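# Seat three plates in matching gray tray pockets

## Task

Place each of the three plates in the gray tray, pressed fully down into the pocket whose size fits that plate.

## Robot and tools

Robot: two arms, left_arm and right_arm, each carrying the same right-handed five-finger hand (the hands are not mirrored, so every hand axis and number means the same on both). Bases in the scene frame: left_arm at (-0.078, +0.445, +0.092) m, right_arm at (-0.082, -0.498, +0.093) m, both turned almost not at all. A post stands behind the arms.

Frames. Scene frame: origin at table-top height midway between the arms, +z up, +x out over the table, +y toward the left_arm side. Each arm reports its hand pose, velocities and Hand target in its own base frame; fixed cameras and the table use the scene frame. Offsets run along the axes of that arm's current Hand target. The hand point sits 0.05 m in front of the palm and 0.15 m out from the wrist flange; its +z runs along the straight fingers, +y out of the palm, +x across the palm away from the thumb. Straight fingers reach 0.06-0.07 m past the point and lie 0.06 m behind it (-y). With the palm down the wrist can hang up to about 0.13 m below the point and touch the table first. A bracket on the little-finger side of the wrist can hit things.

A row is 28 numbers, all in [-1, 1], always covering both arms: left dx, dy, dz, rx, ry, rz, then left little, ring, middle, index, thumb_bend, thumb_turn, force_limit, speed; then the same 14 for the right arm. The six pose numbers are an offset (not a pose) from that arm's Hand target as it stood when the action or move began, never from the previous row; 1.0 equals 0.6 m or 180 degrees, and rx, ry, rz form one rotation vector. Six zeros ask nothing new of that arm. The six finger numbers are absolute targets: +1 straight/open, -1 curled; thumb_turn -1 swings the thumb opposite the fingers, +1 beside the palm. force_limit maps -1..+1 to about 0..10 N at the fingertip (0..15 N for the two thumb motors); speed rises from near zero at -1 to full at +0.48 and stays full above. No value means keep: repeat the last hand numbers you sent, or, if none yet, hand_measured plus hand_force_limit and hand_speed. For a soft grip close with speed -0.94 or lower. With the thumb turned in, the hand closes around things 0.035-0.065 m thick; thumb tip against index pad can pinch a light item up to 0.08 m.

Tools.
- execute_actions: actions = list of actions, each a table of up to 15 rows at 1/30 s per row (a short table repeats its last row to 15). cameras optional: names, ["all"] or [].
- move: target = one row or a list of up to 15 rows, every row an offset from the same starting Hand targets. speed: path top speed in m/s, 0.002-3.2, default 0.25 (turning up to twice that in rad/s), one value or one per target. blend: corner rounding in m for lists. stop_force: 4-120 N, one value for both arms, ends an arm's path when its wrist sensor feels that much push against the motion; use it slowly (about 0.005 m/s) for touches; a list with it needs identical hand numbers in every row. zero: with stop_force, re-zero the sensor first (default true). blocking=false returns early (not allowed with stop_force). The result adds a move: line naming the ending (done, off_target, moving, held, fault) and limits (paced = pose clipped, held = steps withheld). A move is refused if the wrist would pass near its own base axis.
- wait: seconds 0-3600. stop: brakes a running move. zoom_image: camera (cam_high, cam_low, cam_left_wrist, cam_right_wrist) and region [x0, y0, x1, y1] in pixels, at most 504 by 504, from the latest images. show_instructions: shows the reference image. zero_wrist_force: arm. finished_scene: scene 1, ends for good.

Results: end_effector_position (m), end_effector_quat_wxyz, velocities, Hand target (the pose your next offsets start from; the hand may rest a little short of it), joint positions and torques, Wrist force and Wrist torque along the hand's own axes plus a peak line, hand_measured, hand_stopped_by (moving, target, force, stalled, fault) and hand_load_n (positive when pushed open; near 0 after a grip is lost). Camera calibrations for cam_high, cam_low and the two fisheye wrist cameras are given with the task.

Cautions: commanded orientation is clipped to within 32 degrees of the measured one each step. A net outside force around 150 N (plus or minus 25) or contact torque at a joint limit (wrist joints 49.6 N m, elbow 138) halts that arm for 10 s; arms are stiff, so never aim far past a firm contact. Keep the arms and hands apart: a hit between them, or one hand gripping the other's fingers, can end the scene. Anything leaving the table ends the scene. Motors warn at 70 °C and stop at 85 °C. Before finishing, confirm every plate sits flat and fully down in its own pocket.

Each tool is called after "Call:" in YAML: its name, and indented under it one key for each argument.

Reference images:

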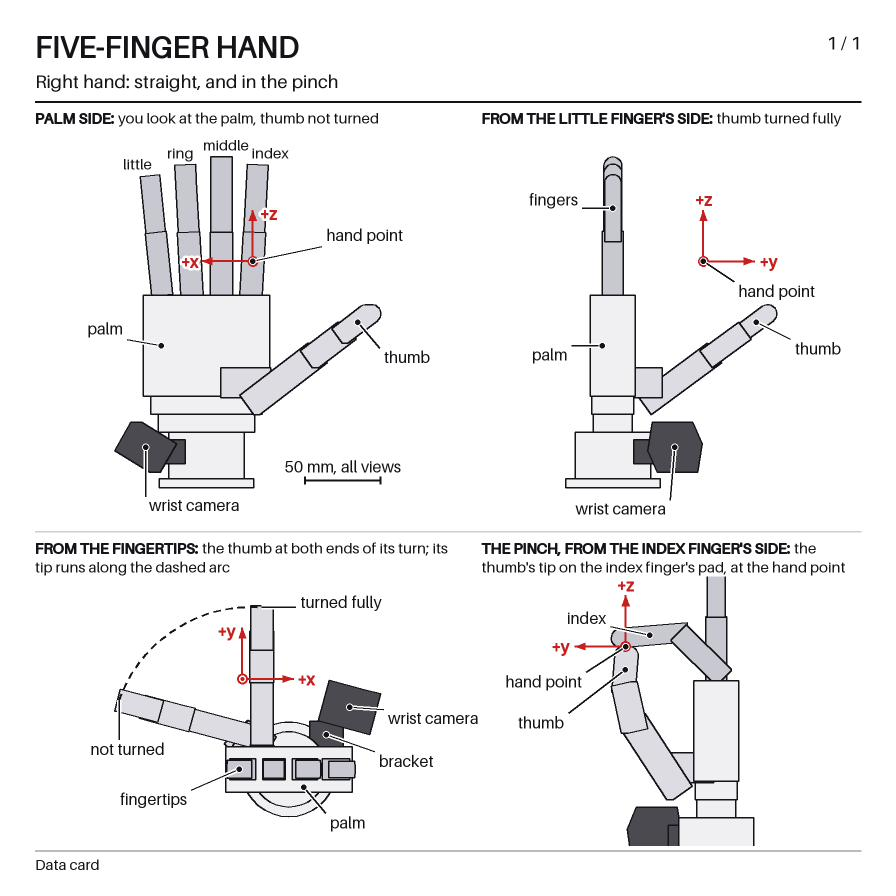

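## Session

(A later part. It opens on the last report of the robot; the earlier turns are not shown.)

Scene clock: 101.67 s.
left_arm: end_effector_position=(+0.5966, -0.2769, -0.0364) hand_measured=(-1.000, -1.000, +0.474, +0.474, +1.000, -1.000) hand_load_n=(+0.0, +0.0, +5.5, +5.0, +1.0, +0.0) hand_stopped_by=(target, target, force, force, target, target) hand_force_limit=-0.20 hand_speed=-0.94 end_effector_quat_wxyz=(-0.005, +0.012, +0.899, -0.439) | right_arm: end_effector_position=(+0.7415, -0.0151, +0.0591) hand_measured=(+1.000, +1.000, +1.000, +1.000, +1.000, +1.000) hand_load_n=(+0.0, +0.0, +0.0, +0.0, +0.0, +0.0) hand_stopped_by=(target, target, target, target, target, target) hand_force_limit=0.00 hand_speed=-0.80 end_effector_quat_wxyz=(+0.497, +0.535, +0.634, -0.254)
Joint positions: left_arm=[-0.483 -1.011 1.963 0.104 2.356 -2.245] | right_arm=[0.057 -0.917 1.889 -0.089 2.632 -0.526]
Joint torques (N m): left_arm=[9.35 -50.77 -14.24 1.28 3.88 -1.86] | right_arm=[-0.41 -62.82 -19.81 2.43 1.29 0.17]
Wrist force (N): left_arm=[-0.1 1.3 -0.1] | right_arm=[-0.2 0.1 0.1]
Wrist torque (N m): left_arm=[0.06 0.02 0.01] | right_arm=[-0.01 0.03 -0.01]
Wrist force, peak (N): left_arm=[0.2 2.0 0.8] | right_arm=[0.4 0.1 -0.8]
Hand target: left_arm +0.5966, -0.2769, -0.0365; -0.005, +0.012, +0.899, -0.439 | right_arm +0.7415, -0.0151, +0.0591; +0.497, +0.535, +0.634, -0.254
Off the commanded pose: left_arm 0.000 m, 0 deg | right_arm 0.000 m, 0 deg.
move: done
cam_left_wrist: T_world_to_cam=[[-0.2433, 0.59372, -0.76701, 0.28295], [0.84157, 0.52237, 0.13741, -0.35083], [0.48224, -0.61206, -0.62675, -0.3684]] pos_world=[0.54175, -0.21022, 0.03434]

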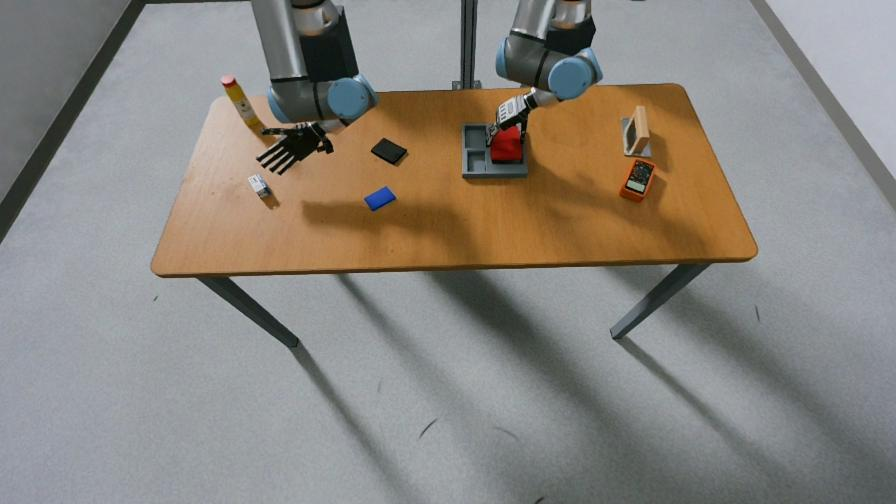

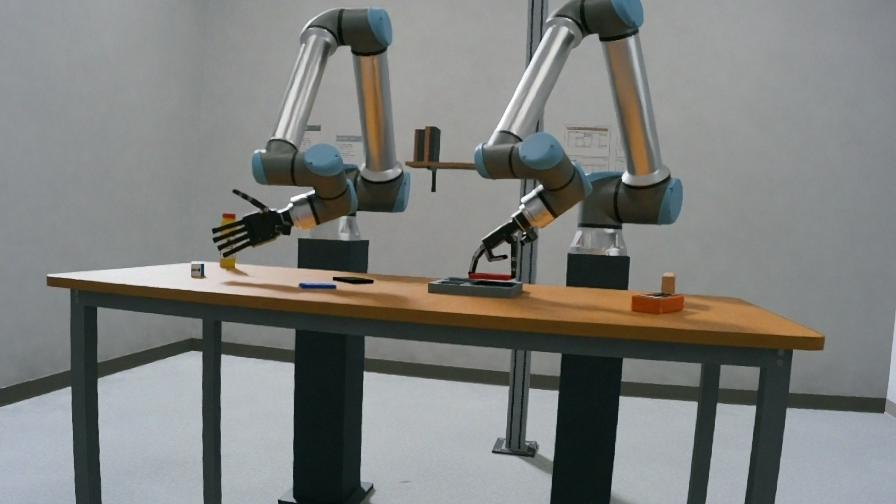

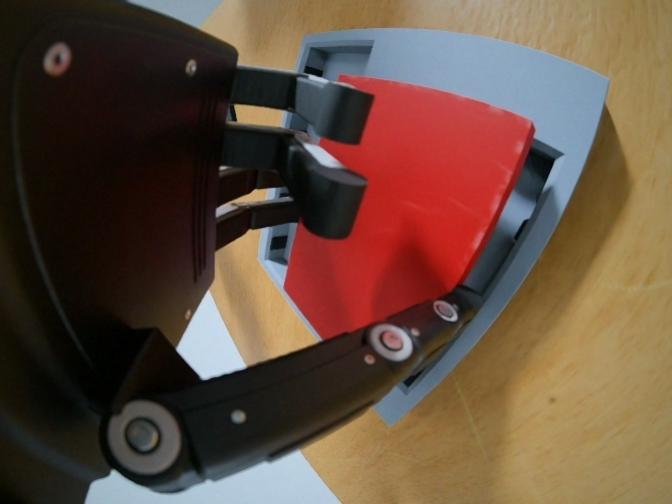

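Call:
move:
  target:
    - [-0.0037,0.0142,0.0035,0,0.0066,0.0051,-1,-1,0.15,0.15,1,-1,-0.2,-0.94,0,0,0,0,0,0,1,1,1,1,1,1,0,-0.8]
  speed: 0.04
  cameras: ["cam_high","cam_low","cam_left_wrist"]

Call:
zoom_image:
  camera: "cam_left_wrist"
  region: [270, 50, 672, 504]

Call:
zoom_image:
  camera: "cam_high"
  region: [480, 110, 540, 180]

Call:
zoom_image:
  camera: "cam_low"
  region: [420, 240, 540, 310]

Scene clock: 112.23 s.
left_arm: end_effector_position=(+0.5989, -0.2733, -0.0445) hand_measured=(-1.000, -1.000, +0.474, +0.474, +1.000, -1.000) hand_load_n=(+0.0, +0.5, +5.0, +5.5, +1.0, +0.0) hand_stopped_by=(target, target, force, force, target, target) hand_force_limit=-0.20 hand_speed=-0.94 end_effector_quat_wxyz=(-0.011, +0.024, +0.898, -0.438) | right_arm: end_effector_position=(+0.7415, -0.0151, +0.0591) hand_measured=(+1.000, +1.000, +1.000, +1.000, +1.000, +1.000) hand_load_n=(+0.0, +0.0, +0.0, +0.0, +0.0, +0.0) hand_stopped_by=(target, target, target, target, target, target) hand_force_limit=0.00 hand_speed=-0.80 end_effector_quat_wxyz=(+0.497, +0.535, +0.634, -0.254)
Joint positions: left_arm=[-0.471 -0.986 1.948 0.128 2.375 -2.197] | right_arm=[0.057 -0.917 1.889 -0.089 2.632 -0.526]
Joint torques (N m): left_arm=[11.58 -52.28 -31.99 4.86 3.89 2.51] | right_arm=[-0.55 -62.16 -19.89 2.51 1.39 0.17]
Wrist force (N): left_arm=[0.3 1.0 0.1] | right_arm=[-0.2 -0.1 -0.3]
Wrist torque (N m): left_arm=[-0.01 -0.04 0.03] | right_arm=[-0.01 0.04 -0.01]
Wrist force, peak (N): left_arm=[-0.3 1.8 0.0] | right_arm=[-0.3 -0.1 -0.7]
Hand target: left_arm +0.5989, -0.2733, -0.0445; -0.011, +0.024, +0.898, -0.438 | right_arm +0.7415, -0.0151, +0.0591; +0.497, +0.535, +0.634, -0.254
Off the commanded pose: left_arm 0.000 m, 0 deg | right_arm 0.000 m, 0 deg.
move: done
cam_left_wrist: T_world_to_cam=[[-0.22795, 0.59996, -0.76687, 0.26769], [0.85493, 0.50025, 0.13725, -0.36753], [0.46597, -0.62434, -0.62695, -0.36604]] pos_world=[0.5458, -0.20528, 0.02624]

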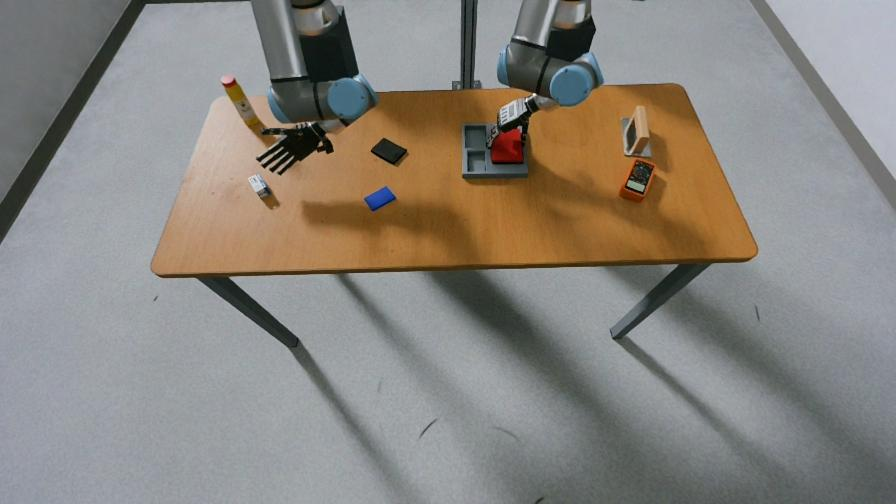

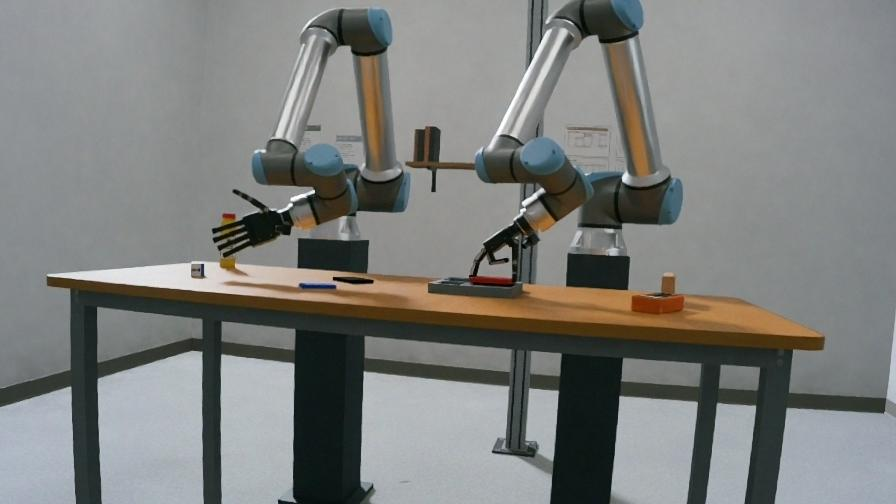

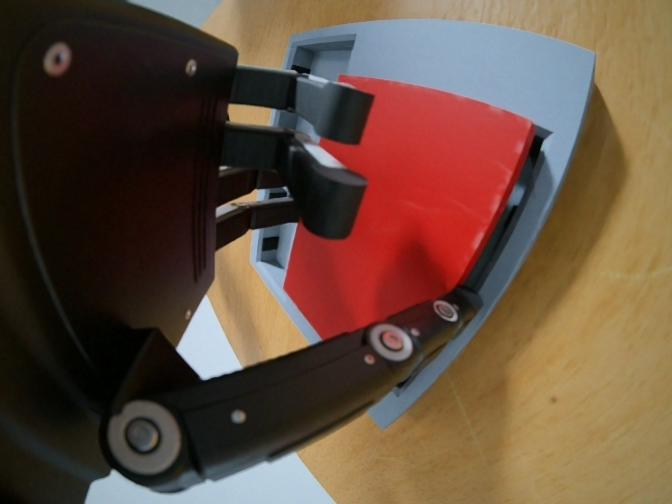

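Scaled by 1.110 from the camera's image (finer frame: 960x720).

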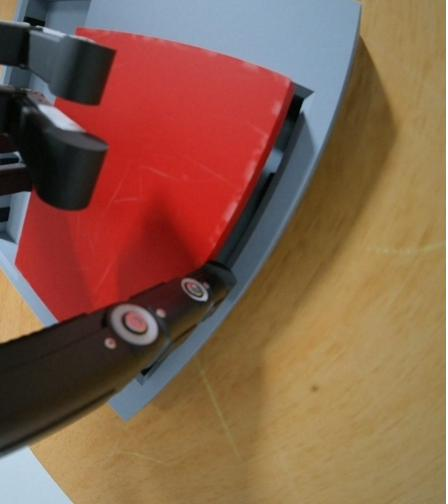

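Scaled by 7.200 from the camera's image (finer frame: 1280x720).

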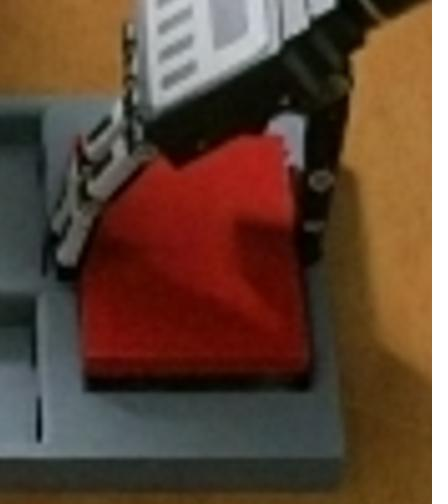

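Scaled by 4.200 from the camera's image (finer frame: 1280x720).

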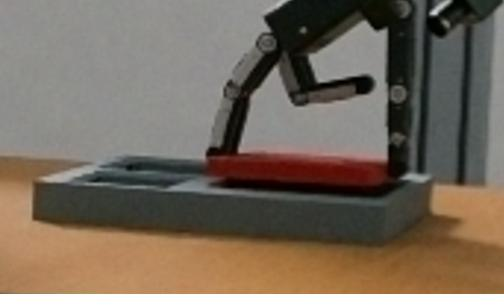

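Call:
move:
  target:
    - [0.0008,0.0101,0.0047,0,0,0,-1,-1,0.15,0.15,1,-1,-0.2,-0.94,0,0,0,0,0,0,1,1,1,1,1,1,0,-0.8]
  speed: 0.01
  stop_force: 4
  cameras: ["cam_high","cam_low","cam_left_wrist"]

Call:
zoom_image:
  camera: "cam_left_wrist"
  region: [270, 50, 672, 504]

Call:
zoom_image:
  camera: "cam_high"
  region: [480, 110, 540, 180]

Call:
zoom_image:
  camera: "cam_low"
  region: [460, 250, 530, 310]

Scene clock: 120.73 s.
left_arm: end_effector_position=(+0.5988, -0.2726, -0.0475) hand_measured=(-1.000, -1.000, +0.474, +0.474, +1.000, -1.000) hand_load_n=(+0.0, +0.0, +6.0, +5.0, +1.0, +0.0) hand_stopped_by=(target, target, force, force, target, target) hand_force_limit=-0.20 hand_speed=-0.94 end_effector_quat_wxyz=(-0.011, +0.024, +0.898, -0.438) | right_arm: end_effector_position=(+0.7415, -0.0151, +0.0591) hand_measured=(+1.000, +1.000, +1.000, +1.000, +1.000, +1.000) hand_load_n=(+0.0, +0.0, +0.0, +0.0, +0.0, +0.0) hand_stopped_by=(target, target, target, target, target, target) hand_force_limit=0.00 hand_speed=-0.80 end_effector_quat_wxyz=(+0.497, +0.535, +0.634, -0.254)
Joint positions: left_arm=[-0.47 -0.982 1.949 0.124 2.375 -2.196] | right_arm=[0.057 -0.917 1.889 -0.089 2.632 -0.526]
Joint torques (N m): left_arm=[-13.34 -89.6 -29.65 4.94 -2.14 -2.14] | right_arm=[-1.43 -62.78 -20.34 2.2 1.29 0.06]
Wrist force (N): left_arm=[-0.3 -1.3 -1.9] | right_arm=[-0.2 -0.2 -0.1]
Wrist torque (N m): left_arm=[0.23 0.03 -0.05] | right_arm=[-0.02 0.03 -0.02]
Wrist force, peak (N): left_arm=[-0.7 -7.1 -9.1] | right_arm=[-0.4 0.4 -0.5]
Hand target: left_arm +0.5988, -0.2726, -0.0475; -0.011, +0.024, +0.898, -0.438 (not the last commanded pose) | right_arm +0.7415, -0.0151, +0.0591; +0.497, +0.535, +0.634, -0.254
Off the commanded pose: left_arm 0.004 m, 0 deg | right_arm 0.000 m, 0 deg.
move: contact (left_arm)
cam_left_wrist: T_world_to_cam=[[-0.22788, 0.59987, -0.76696, 0.2649], [0.85495, 0.50023, 0.13723, -0.3674], [0.46597, -0.62444, -0.62685, -0.36746]] pos_world=[0.5457, -0.20458, 0.02324]

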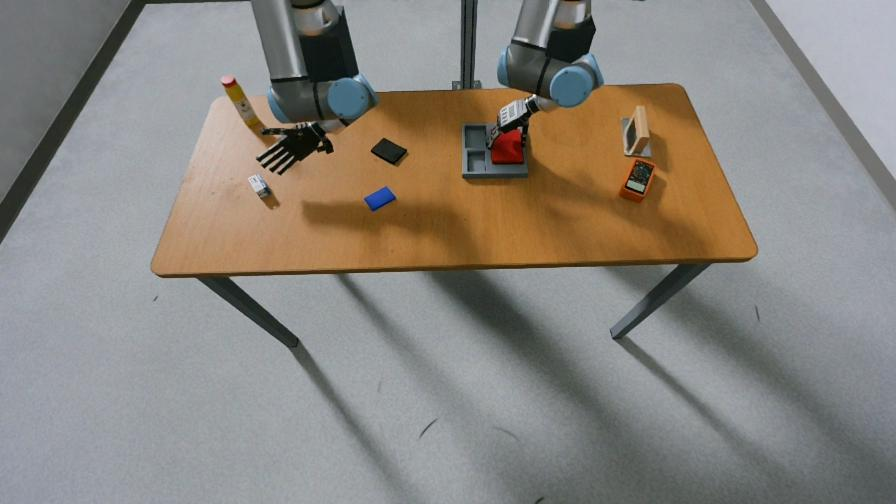

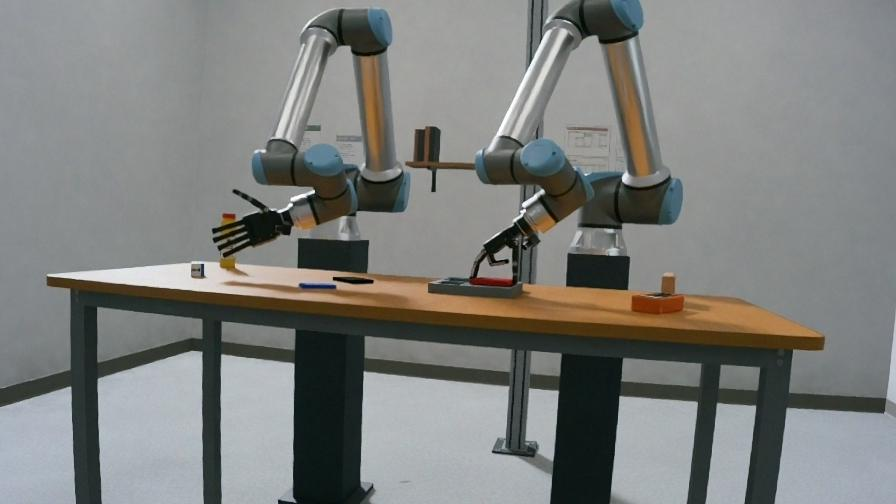

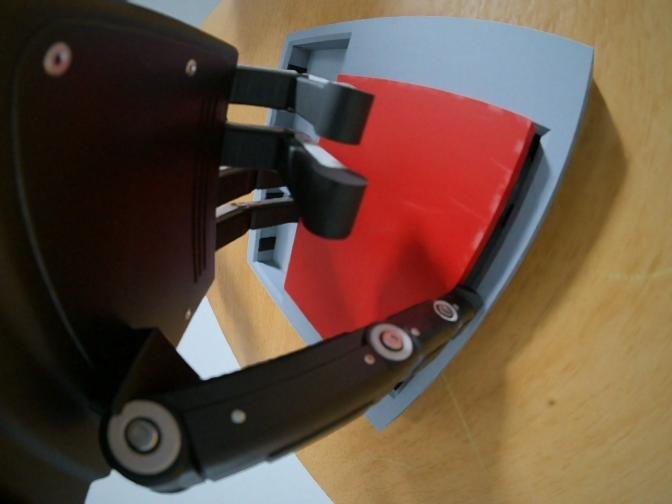

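Scaled by 1.110 from the camera's image (finer frame: 960x720).

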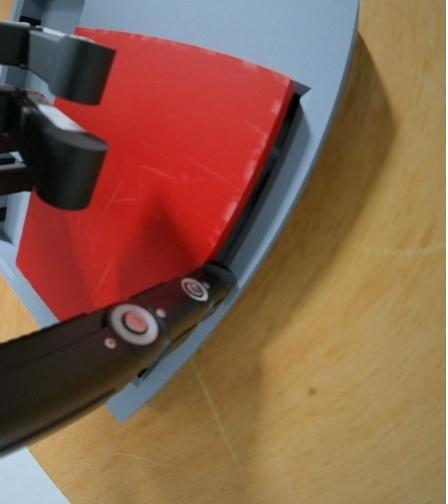

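Scaled by 7.200 from the camera's image (finer frame: 1280x720).

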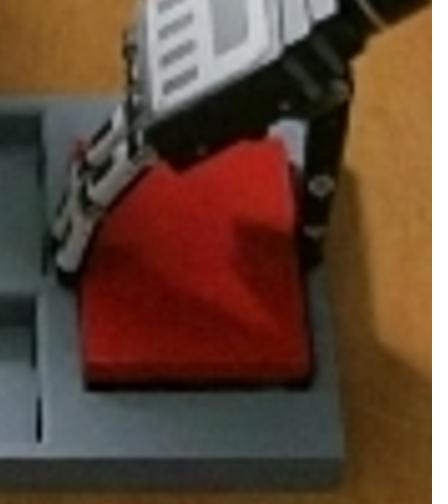

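Scaled by 7.200 from the camera's image (finer frame: 1280x720).

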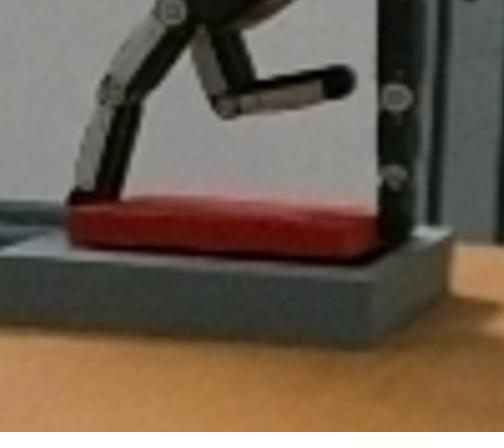

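Call:
zoom_image:
  camera: "cam_high"
  region: [485, 145, 530, 170]

Call:
zoom_image:
  camera: "cam_low"
  region: [465, 270, 525, 300]

Call:
zoom_image:
  camera: "cam_left_wrist"
  region: [480, 100, 570, 310]

Scaled by 11.200 from the camera's image (finer frame: 1280x720).

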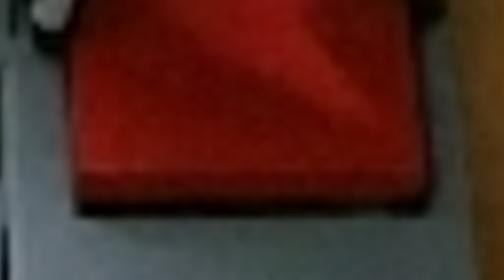

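Scaled by 8.400 from the camera's image (finer frame: 1280x720).

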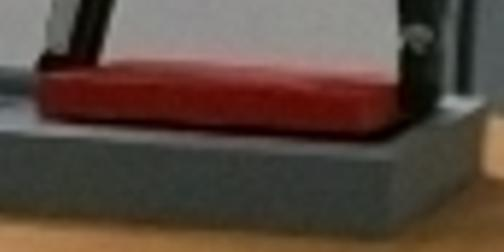

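Scaled by 2.400 from the camera's image (finer frame: 960x720).

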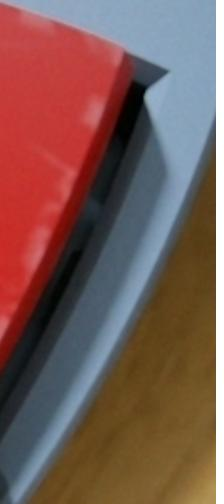

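Call:
move:
  target:
    - [-0.0008,0.0022,-0.0082,0,0,0,-1,-1,0.15,0.15,1,-1,-0.2,-0.94,0,0,0,0,0,0,1,1,1,1,1,1,0,-0.8]
    - [-0.0008,0.0045,-0.0065,0,0,0,-1,-1,0.15,0.15,1,-1,-0.2,-0.94,0,0,0,0,0,0,1,1,1,1,1,1,0,-0.8]
  speed: 0.01
  cameras: ["cam_high","cam_low","cam_left_wrist"]

Call:
zoom_image:
  camera: "cam_high"
  region: [485, 145, 530, 170]

Call:
zoom_image:
  camera: "cam_low"
  region: [465, 270, 525, 300]

Call:
zoom_image:
  camera: "cam_left_wrist"
  region: [480, 100, 570, 310]

Scene clock: 127.13 s.
left_arm: end_effector_position=(+0.5996, -0.2680, -0.0470) hand_measured=(-1.000, -1.000, +0.474, +0.474, +1.000, -1.000) hand_load_n=(+0.0, +0.0, +5.0, +5.0, +0.5, +0.0) hand_stopped_by=(target, target, force, force, target, target) hand_force_limit=-0.20 hand_speed=-0.94 end_effector_quat_wxyz=(-0.011, +0.024, +0.898, -0.438) | right_arm: end_effector_position=(+0.7415, -0.0151, +0.0591) hand_measured=(+1.000, +1.000, +1.000, +1.000, +1.000, +1.000) hand_load_n=(+0.0, +0.0, +0.0, +0.0, +0.0, +0.0) hand_stopped_by=(target, target, target, target, target, target) hand_force_limit=0.00 hand_speed=-0.80 end_effector_quat_wxyz=(+0.497, +0.535, +0.634, -0.254)
Joint positions: left_arm=[-0.462 -0.981 1.948 0.131 2.379 -2.185] | right_arm=[0.057 -0.917 1.889 -0.089 2.632 -0.526]
Joint torques (N m): left_arm=[10.17 -51.84 -15.58 0.97 3.88 3.18] | right_arm=[-0.03 -61.46 -19.78 2.37 1.17 0.12]
Wrist force (N): left_arm=[0.6 1.3 0.1] | right_arm=[0.2 0.1 -0.2]
Wrist torque (N m): left_arm=[0.06 -0.07 0.05] | right_arm=[0.01 -0.02 0.01]
Wrist force, peak (N): left_arm=[-0.2 -1.8 -2.6] | right_arm=[-0.4 -0.2 -0.7]
Hand target: left_arm +0.5995, -0.2679, -0.0473; -0.011, +0.024, +0.898, -0.438 | right_arm +0.7415, -0.0151, +0.0591; +0.497, +0.535, +0.634, -0.254
Off the commanded pose: left_arm 0.000 m, 0 deg | right_arm 0.000 m, 0 deg.
move: done
cam_left_wrist: T_world_to_cam=[[-0.2277, 0.59989, -0.767, 0.26261], [0.85494, 0.5002, 0.13741, -0.37046], [0.46608, -0.62445, -0.62676, -0.36471]] pos_world=[0.5465, -0.19998, 0.02374]

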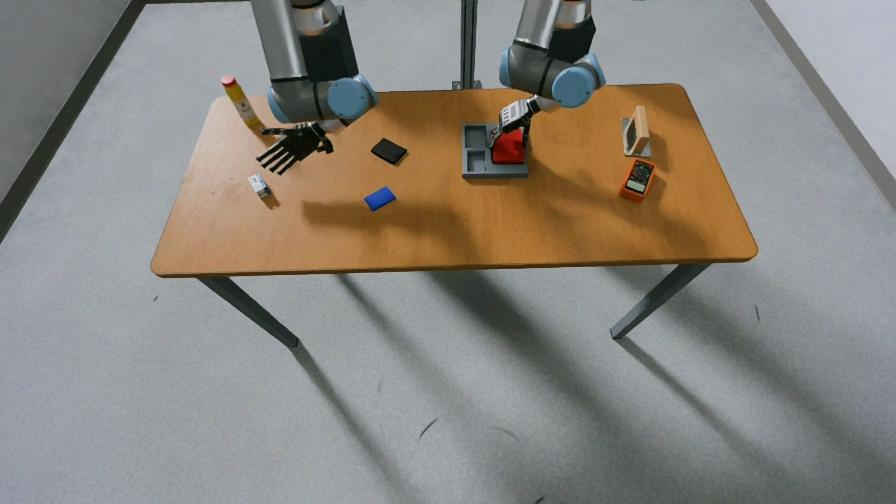

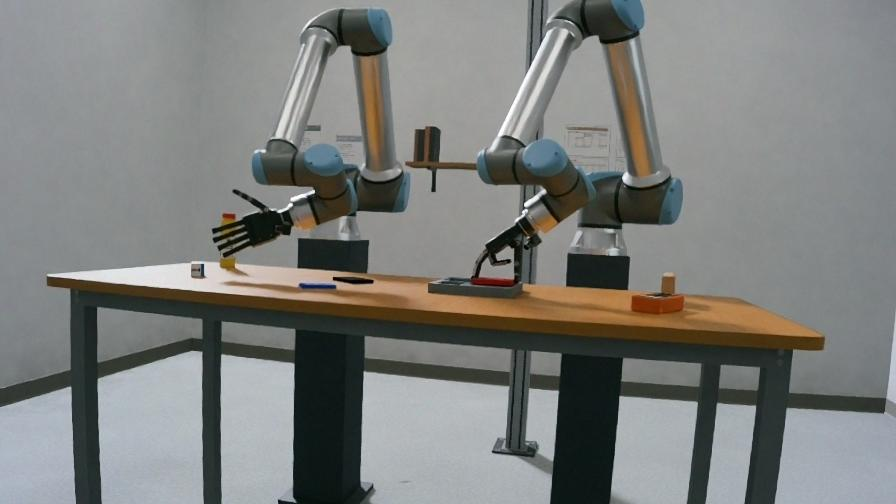

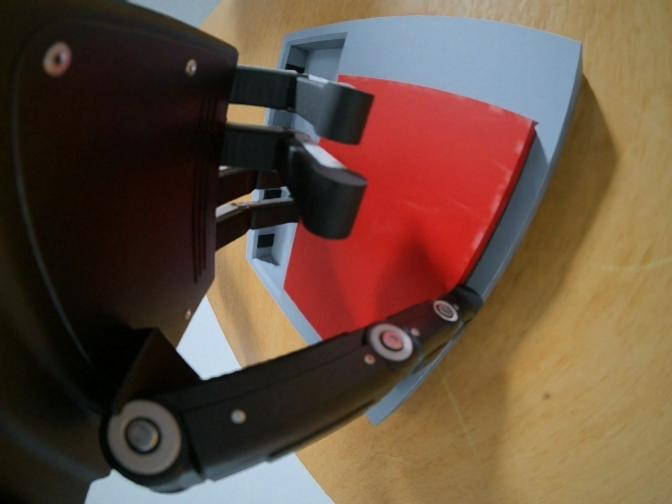

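Scaled by 11.200 from the camera's image (finer frame: 1280x720).

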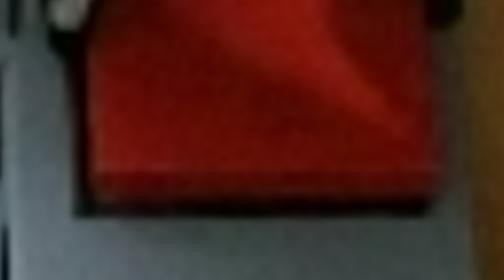

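Scaled by 8.400 from the camera's image (finer frame: 1280x720).

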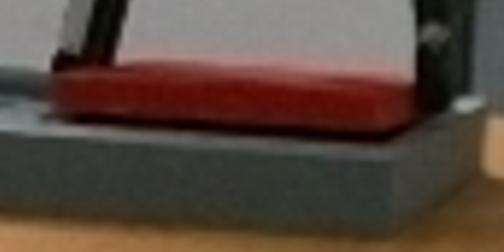

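Scaled by 2.400 from the camera's image (finer frame: 960x720).

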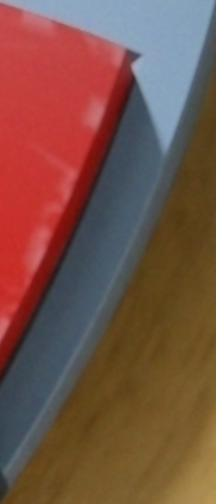

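Call:
move:
  target:
    - [0,0,0,0,0,0,-1,-1,0.51,0.51,1,-1,-0.2,-0.96,0,0,0,0,0,0,1,1,1,1,1,1,0,-0.8]
  cameras: ["cam_high","cam_low","cam_left_wrist"]

Call:
zoom_image:
  camera: "cam_high"
  region: [485, 145, 530, 170]

Call:
zoom_image:
  camera: "cam_low"
  region: [465, 270, 525, 300]

Scene clock: 129.63 s.
left_arm: end_effector_position=(+0.5995, -0.2679, -0.0473) hand_measured=(-1.000, -1.000, +0.510, +0.510, +1.000, -1.000) hand_load_n=(+0.5, +0.0, +0.0, +0.0, +0.0, +0.0) hand_stopped_by=(target, target, target, target, target, target) hand_force_limit=-0.20 hand_speed=-0.96 end_effector_quat_wxyz=(-0.011, +0.024, +0.898, -0.438) | right_arm: end_effector_position=(+0.7415, -0.0151, +0.0591) hand_measured=(+1.000, +1.000, +1.000, +1.000, +1.000, +1.000) hand_load_n=(+0.0, +0.0, +0.0, +0.0, +0.0, +0.0) hand_stopped_by=(target, target, target, target, target, target) hand_force_limit=0.00 hand_speed=-0.80 end_effector_quat_wxyz=(+0.497, +0.535, +0.634, -0.254)
Joint positions: left_arm=[-0.462 -0.981 1.948 0.131 2.379 -2.185] | right_arm=[0.057 -0.917 1.889 -0.089 2.632 -0.526]
Joint torques (N m): left_arm=[9.91 -51.57 -14.07 1.36 3.52 3.01] | right_arm=[-1.07 -60.08 -19.59 2.3 1.24 0.1]
Wrist force (N): left_arm=[0.2 0.0 -0.9] | right_arm=[0.4 -0.2 -0.3]
Wrist torque (N m): left_arm=[0.05 -0.01 0.01] | right_arm=[-0.01 -0.05 0.02]
Wrist force, peak (N): left_arm=[0.1 1.5 0.3] | right_arm=[-0.5 -0.1 -0.7]
Hand target: left_arm +0.5995, -0.2679, -0.0473; -0.011, +0.024, +0.898, -0.438 | right_arm +0.7415, -0.0151, +0.0591; +0.497, +0.535, +0.634, -0.254
Off the commanded pose: left_arm 0.000 m, 0 deg | right_arm 0.000 m, 0 deg.
move: done
cam_left_wrist: T_world_to_cam=[[-0.22788, 0.59987, -0.76696, 0.26247], [0.85495, 0.50023, 0.13723, -0.37039], [0.46597, -0.62444, -0.62685, -0.36467]] pos_world=[0.5464, -0.19988, 0.02354]

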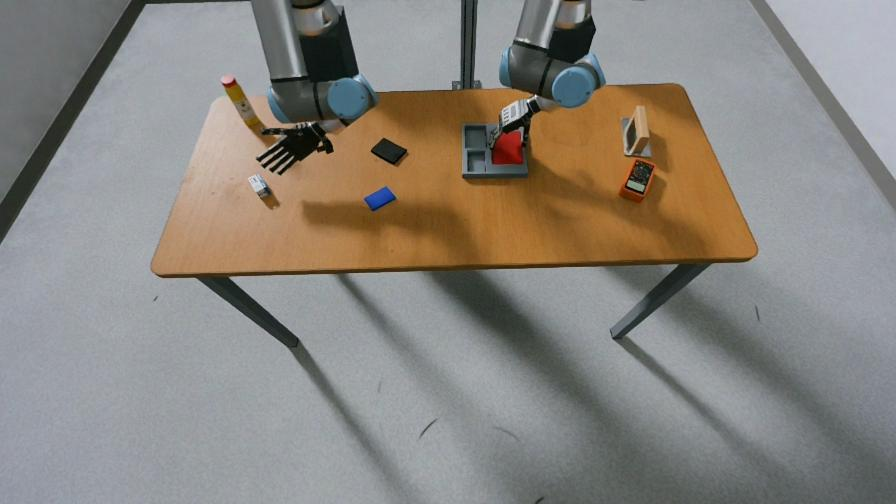

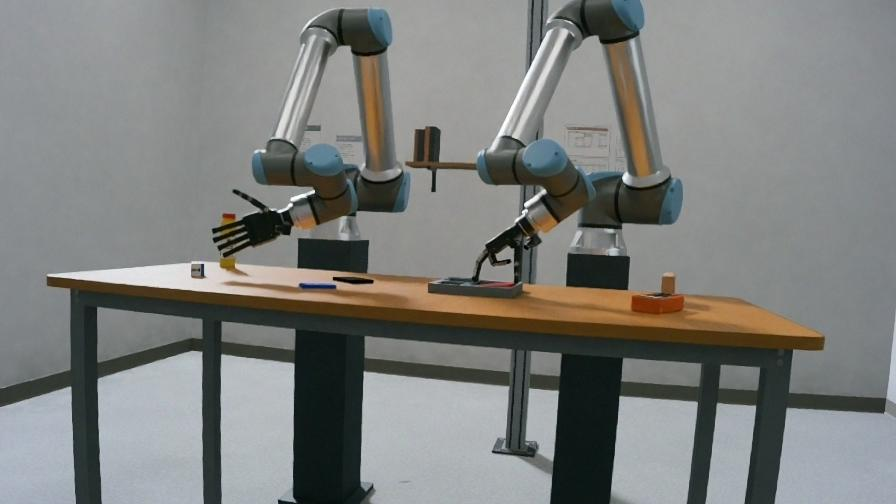

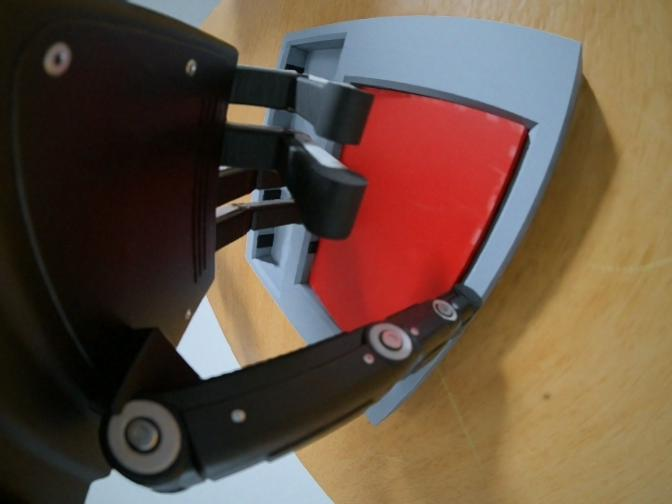

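Scaled by 11.200 from the camera's image (finer frame: 1280x720).

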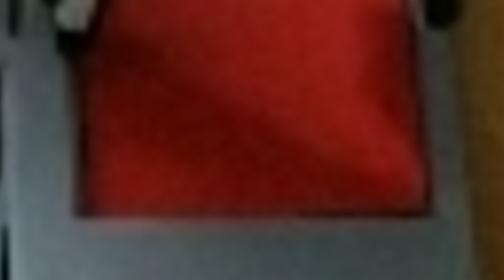

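Scaled by 8.400 from the camera's image (finer frame: 1280x720).

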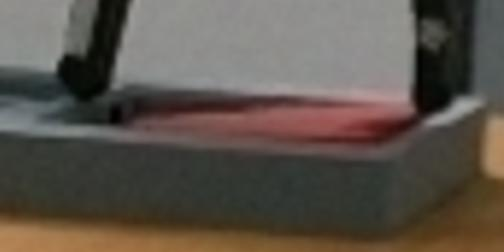

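Call:
move:
  target:
    - [0,0,0,0,0,0,-1,-1,0.7,0.7,1,-1,-0.2,-0.8,0,0,0,0,0,0,1,1,1,1,1,1,0,-0.8]
    - [0,-0.1313,-0.1026,0,0,0,-1,-1,0.7,0.7,1,-1,-0.2,-0.8,0,0,0,0,0,0,1,1,1,1,1,1,0,-0.8]
  speed: 0.08
  cameras: ["cam_high","cam_low","cam_left_wrist"]

Call:
zoom_image:
  camera: "cam_high"
  region: [455, 115, 535, 185]

Call:
zoom_image:
  camera: "cam_low"
  region: [420, 260, 530, 310]

Call:
zoom_image:
  camera: "cam_left_wrist"
  region: [270, 30, 600, 400]

Scene clock: 133.90 s.
left_arm: end_effector_position=(+0.5994, -0.2679, +0.0526) hand_measured=(-1.000, -1.000, +0.700, +0.700, +1.000, -1.000) hand_load_n=(+0.0, +0.5, +0.0, +0.0, +0.0, +0.0) hand_stopped_by=(target, target, target, target, target, target) hand_force_limit=-0.20 hand_speed=-0.80 end_effector_quat_wxyz=(-0.011, +0.024, +0.898, -0.438) | right_arm: end_effector_position=(+0.7415, -0.0151, +0.0591) hand_measured=(+1.000, +1.000, +1.000, +1.000, +1.000, +1.000) hand_load_n=(+0.0, +0.0, +0.0, +0.0, +0.0, +0.0) hand_stopped_by=(target, target, target, target, target, target) hand_force_limit=0.00 hand_speed=-0.80 end_effector_quat_wxyz=(+0.497, +0.535, +0.634, -0.254)
Joint positions: left_arm=[-0.462 -1.116 1.921 0.293 2.379 -2.185] | right_arm=[0.057 -0.917 1.889 -0.089 2.632 -0.526]
Joint torques (N m): left_arm=[11.73 -87.44 -35.51 5.01 3.82 2.78] | right_arm=[-1.94 -61.36 -19.91 2.01 1.16 -0.06]
Wrist force (N): left_arm=[0.8 0.1 -0.4] | right_arm=[0.2 0.0 -0.4]
Wrist torque (N m): left_arm=[0.02 -0.14 0.07] | right_arm=[0.02 -0.02 0.01]
Wrist force, peak (N): left_arm=[0.7 0.1 -1.1] | right_arm=[0.3 0.2 -0.8]
Hand target: left_arm +0.5994, -0.2679, +0.0527; -0.011, +0.024, +0.898, -0.438 | right_arm +0.7415, -0.0151, +0.0591; +0.497, +0.535, +0.634, -0.254
Off the commanded pose: left_arm 0.000 m, 0 deg | right_arm 0.000 m, 0 deg.
move: done
cam_left_wrist: T_world_to_cam=[[-0.22795, 0.59996, -0.76687, 0.33913], [0.85493, 0.50025, 0.13725, -0.38409], [0.46597, -0.62434, -0.62695, -0.30201]] pos_world=[0.5464, -0.19988, 0.12344]

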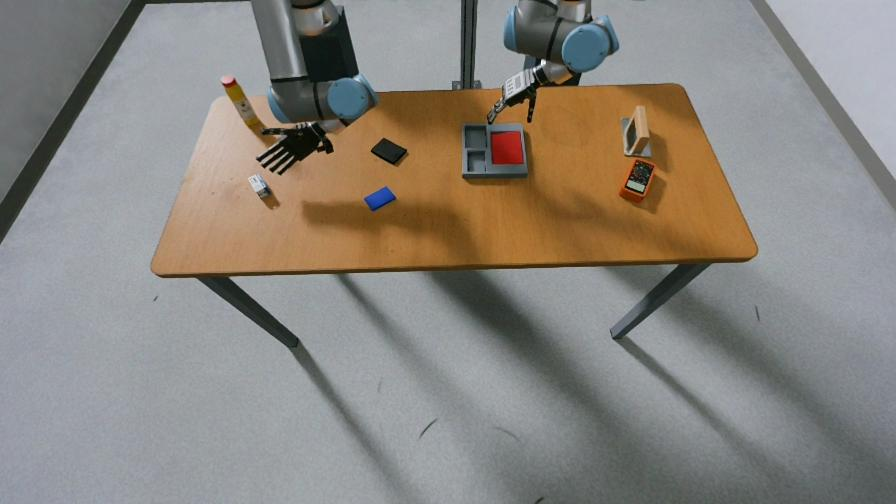

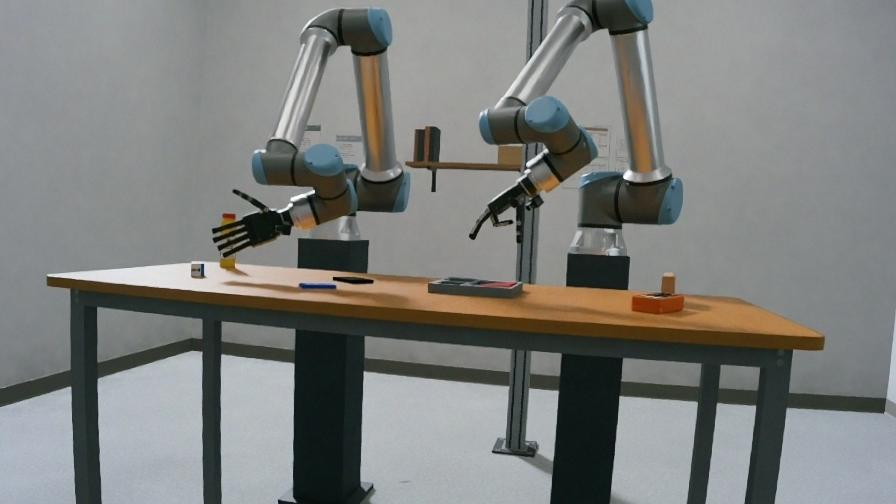

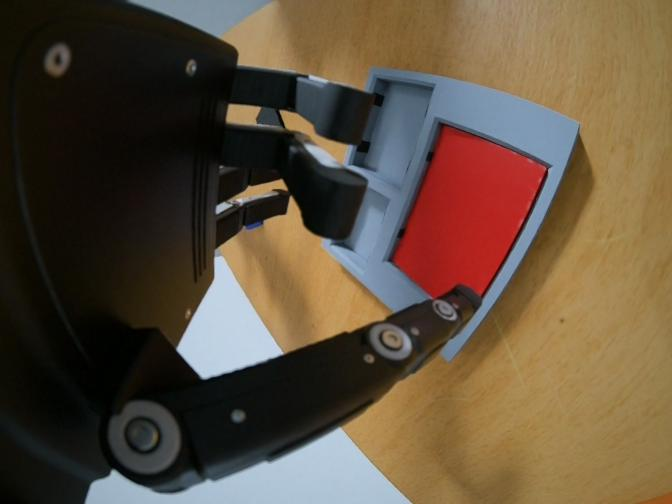

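Scaled by 6.300 from the camera's image (finer frame: 1280x720).

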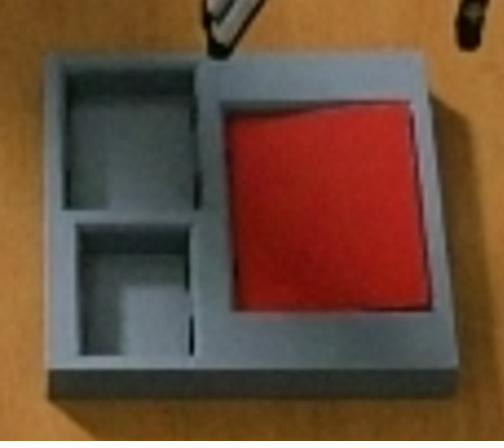

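Scaled by 4.582 from the camera's image (finer frame: 1280x720).

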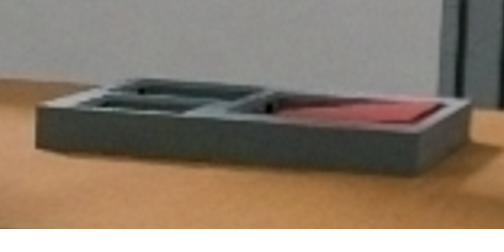

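Scaled by 1.362 from the camera's image (finer frame: 960x720).

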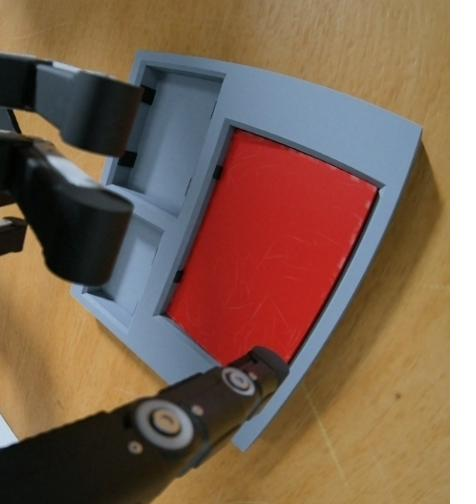

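Call:
move:
  target:
    - [-0.0022,0.0948,0.1265,0,0,0,-1,-1,1,1,1,-1,-0.2,-0.5,0,0,0,0,0,0,1,1,1,1,1,1,0,-0.8]
  speed: 0.08
  cameras: ["cam_high","cam_low","cam_left_wrist"]

Call:
zoom_image:
  camera: "cam_high"
  region: [455, 115, 535, 185]

Call:
zoom_image:
  camera: "cam_low"
  region: [420, 240, 540, 310]

Call:
zoom_image:
  camera: "cam_left_wrist"
  region: [270, 30, 600, 400]

Scene clock: 138.73 s.
left_arm: end_effector_position=(+0.5995, -0.2927, -0.0387) hand_measured=(-1.000, -1.000, +1.000, +1.000, +1.000, -1.000) hand_load_n=(+0.0, +0.0, -0.5, +0.0, +0.0, +0.0) hand_stopped_by=(target, target, target, target, target, target) hand_force_limit=-0.20 hand_speed=-0.50 end_effector_quat_wxyz=(-0.011, +0.024, +0.898, -0.438) | right_arm: end_effector_position=(+0.7415, -0.0151, +0.0591) hand_measured=(+1.000, +1.000, +1.000, +1.000, +1.000, +1.000) hand_load_n=(+0.0, +0.0, +0.0, +0.0, +0.0, +0.0) hand_stopped_by=(target, target, target, target, target, target) hand_force_limit=0.00 hand_speed=-0.80 end_effector_quat_wxyz=(+0.497, +0.535, +0.634, -0.254)
Joint positions: left_arm=[-0.501 -0.995 1.941 0.118 2.36 -2.235] | right_arm=[0.057 -0.917 1.889 -0.089 2.632 -0.526]
Joint torques (N m): left_arm=[-12.38 -50.49 -14.33 1.12 -1.96 -2.8] | right_arm=[-0.13 -61.12 -20.24 2.41 1.08 0.45]
Wrist force (N): left_arm=[0.3 0.2 -0.8] | right_arm=[0.0 0.0 -0.2]
Wrist torque (N m): left_arm=[0.04 -0.03 0.21] | right_arm=[-0.01 0.00 0.00]
Wrist force, peak (N): left_arm=[0.2 -0.2 -1.4] | right_arm=[-0.2 -0.2 -0.9]
Hand target: left_arm +0.5995, -0.2928, -0.0388; -0.011, +0.024, +0.898, -0.438 | right_arm +0.7415, -0.0151, +0.0591; +0.497, +0.535, +0.634, -0.254
Off the commanded pose: left_arm 0.000 m, 0 deg | right_arm 0.000 m, 0 deg.
move: done
cam_left_wrist: T_world_to_cam=[[-0.22788, 0.59987, -0.76696, 0.28386], [0.85495, 0.50023, 0.13723, -0.35915], [0.46597, -0.62444, -0.62685, -0.37483]] pos_world=[0.5464, -0.22468, 0.03204]

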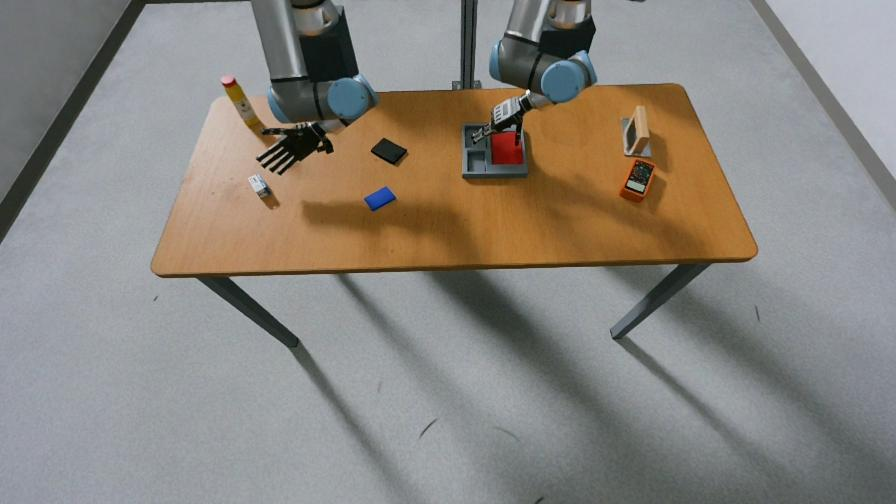

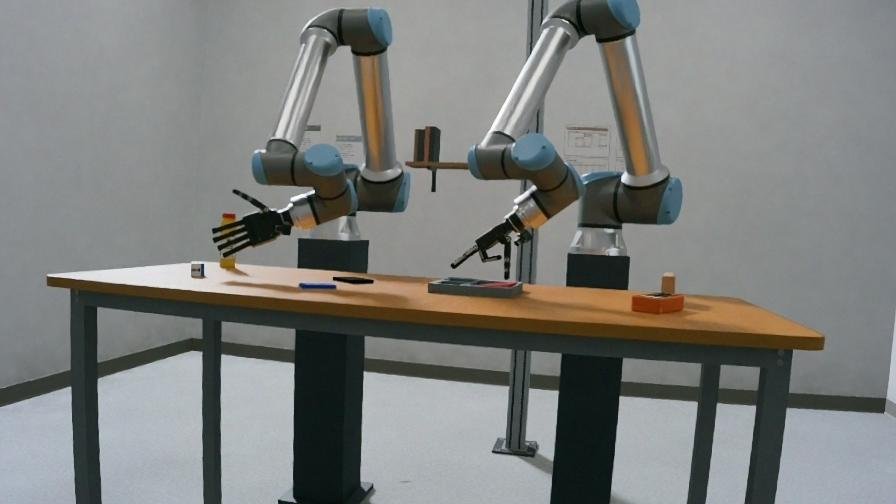

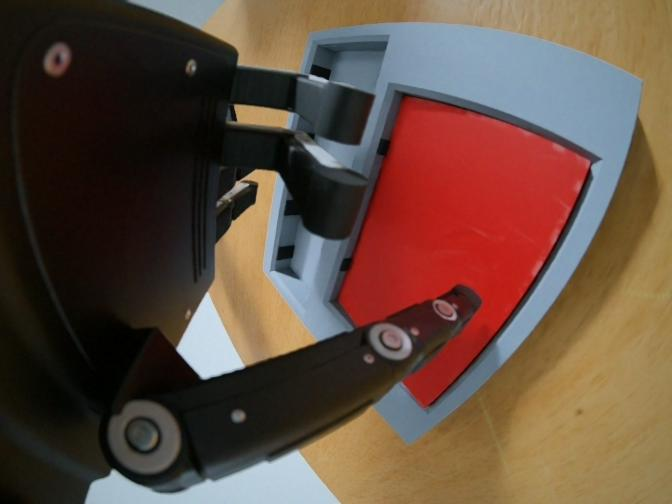

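Scaled by 6.300 from the camera's image (finer frame: 1280x720).

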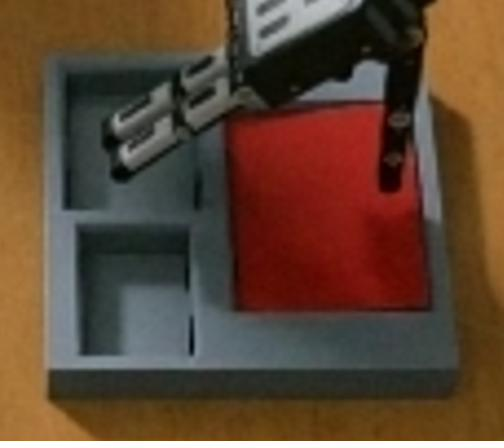

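Scaled by 4.200 from the camera's image (finer frame: 1280x720).

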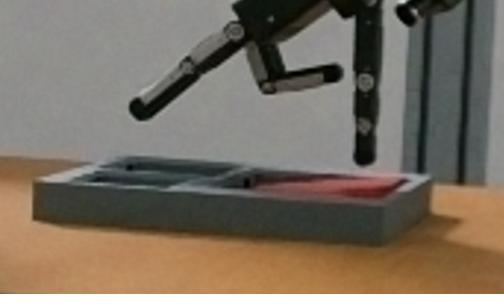

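Scaled by 1.362 from the camera's image (finer frame: 960x720).

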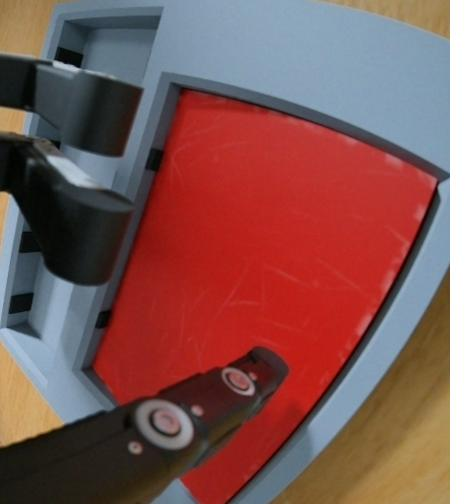

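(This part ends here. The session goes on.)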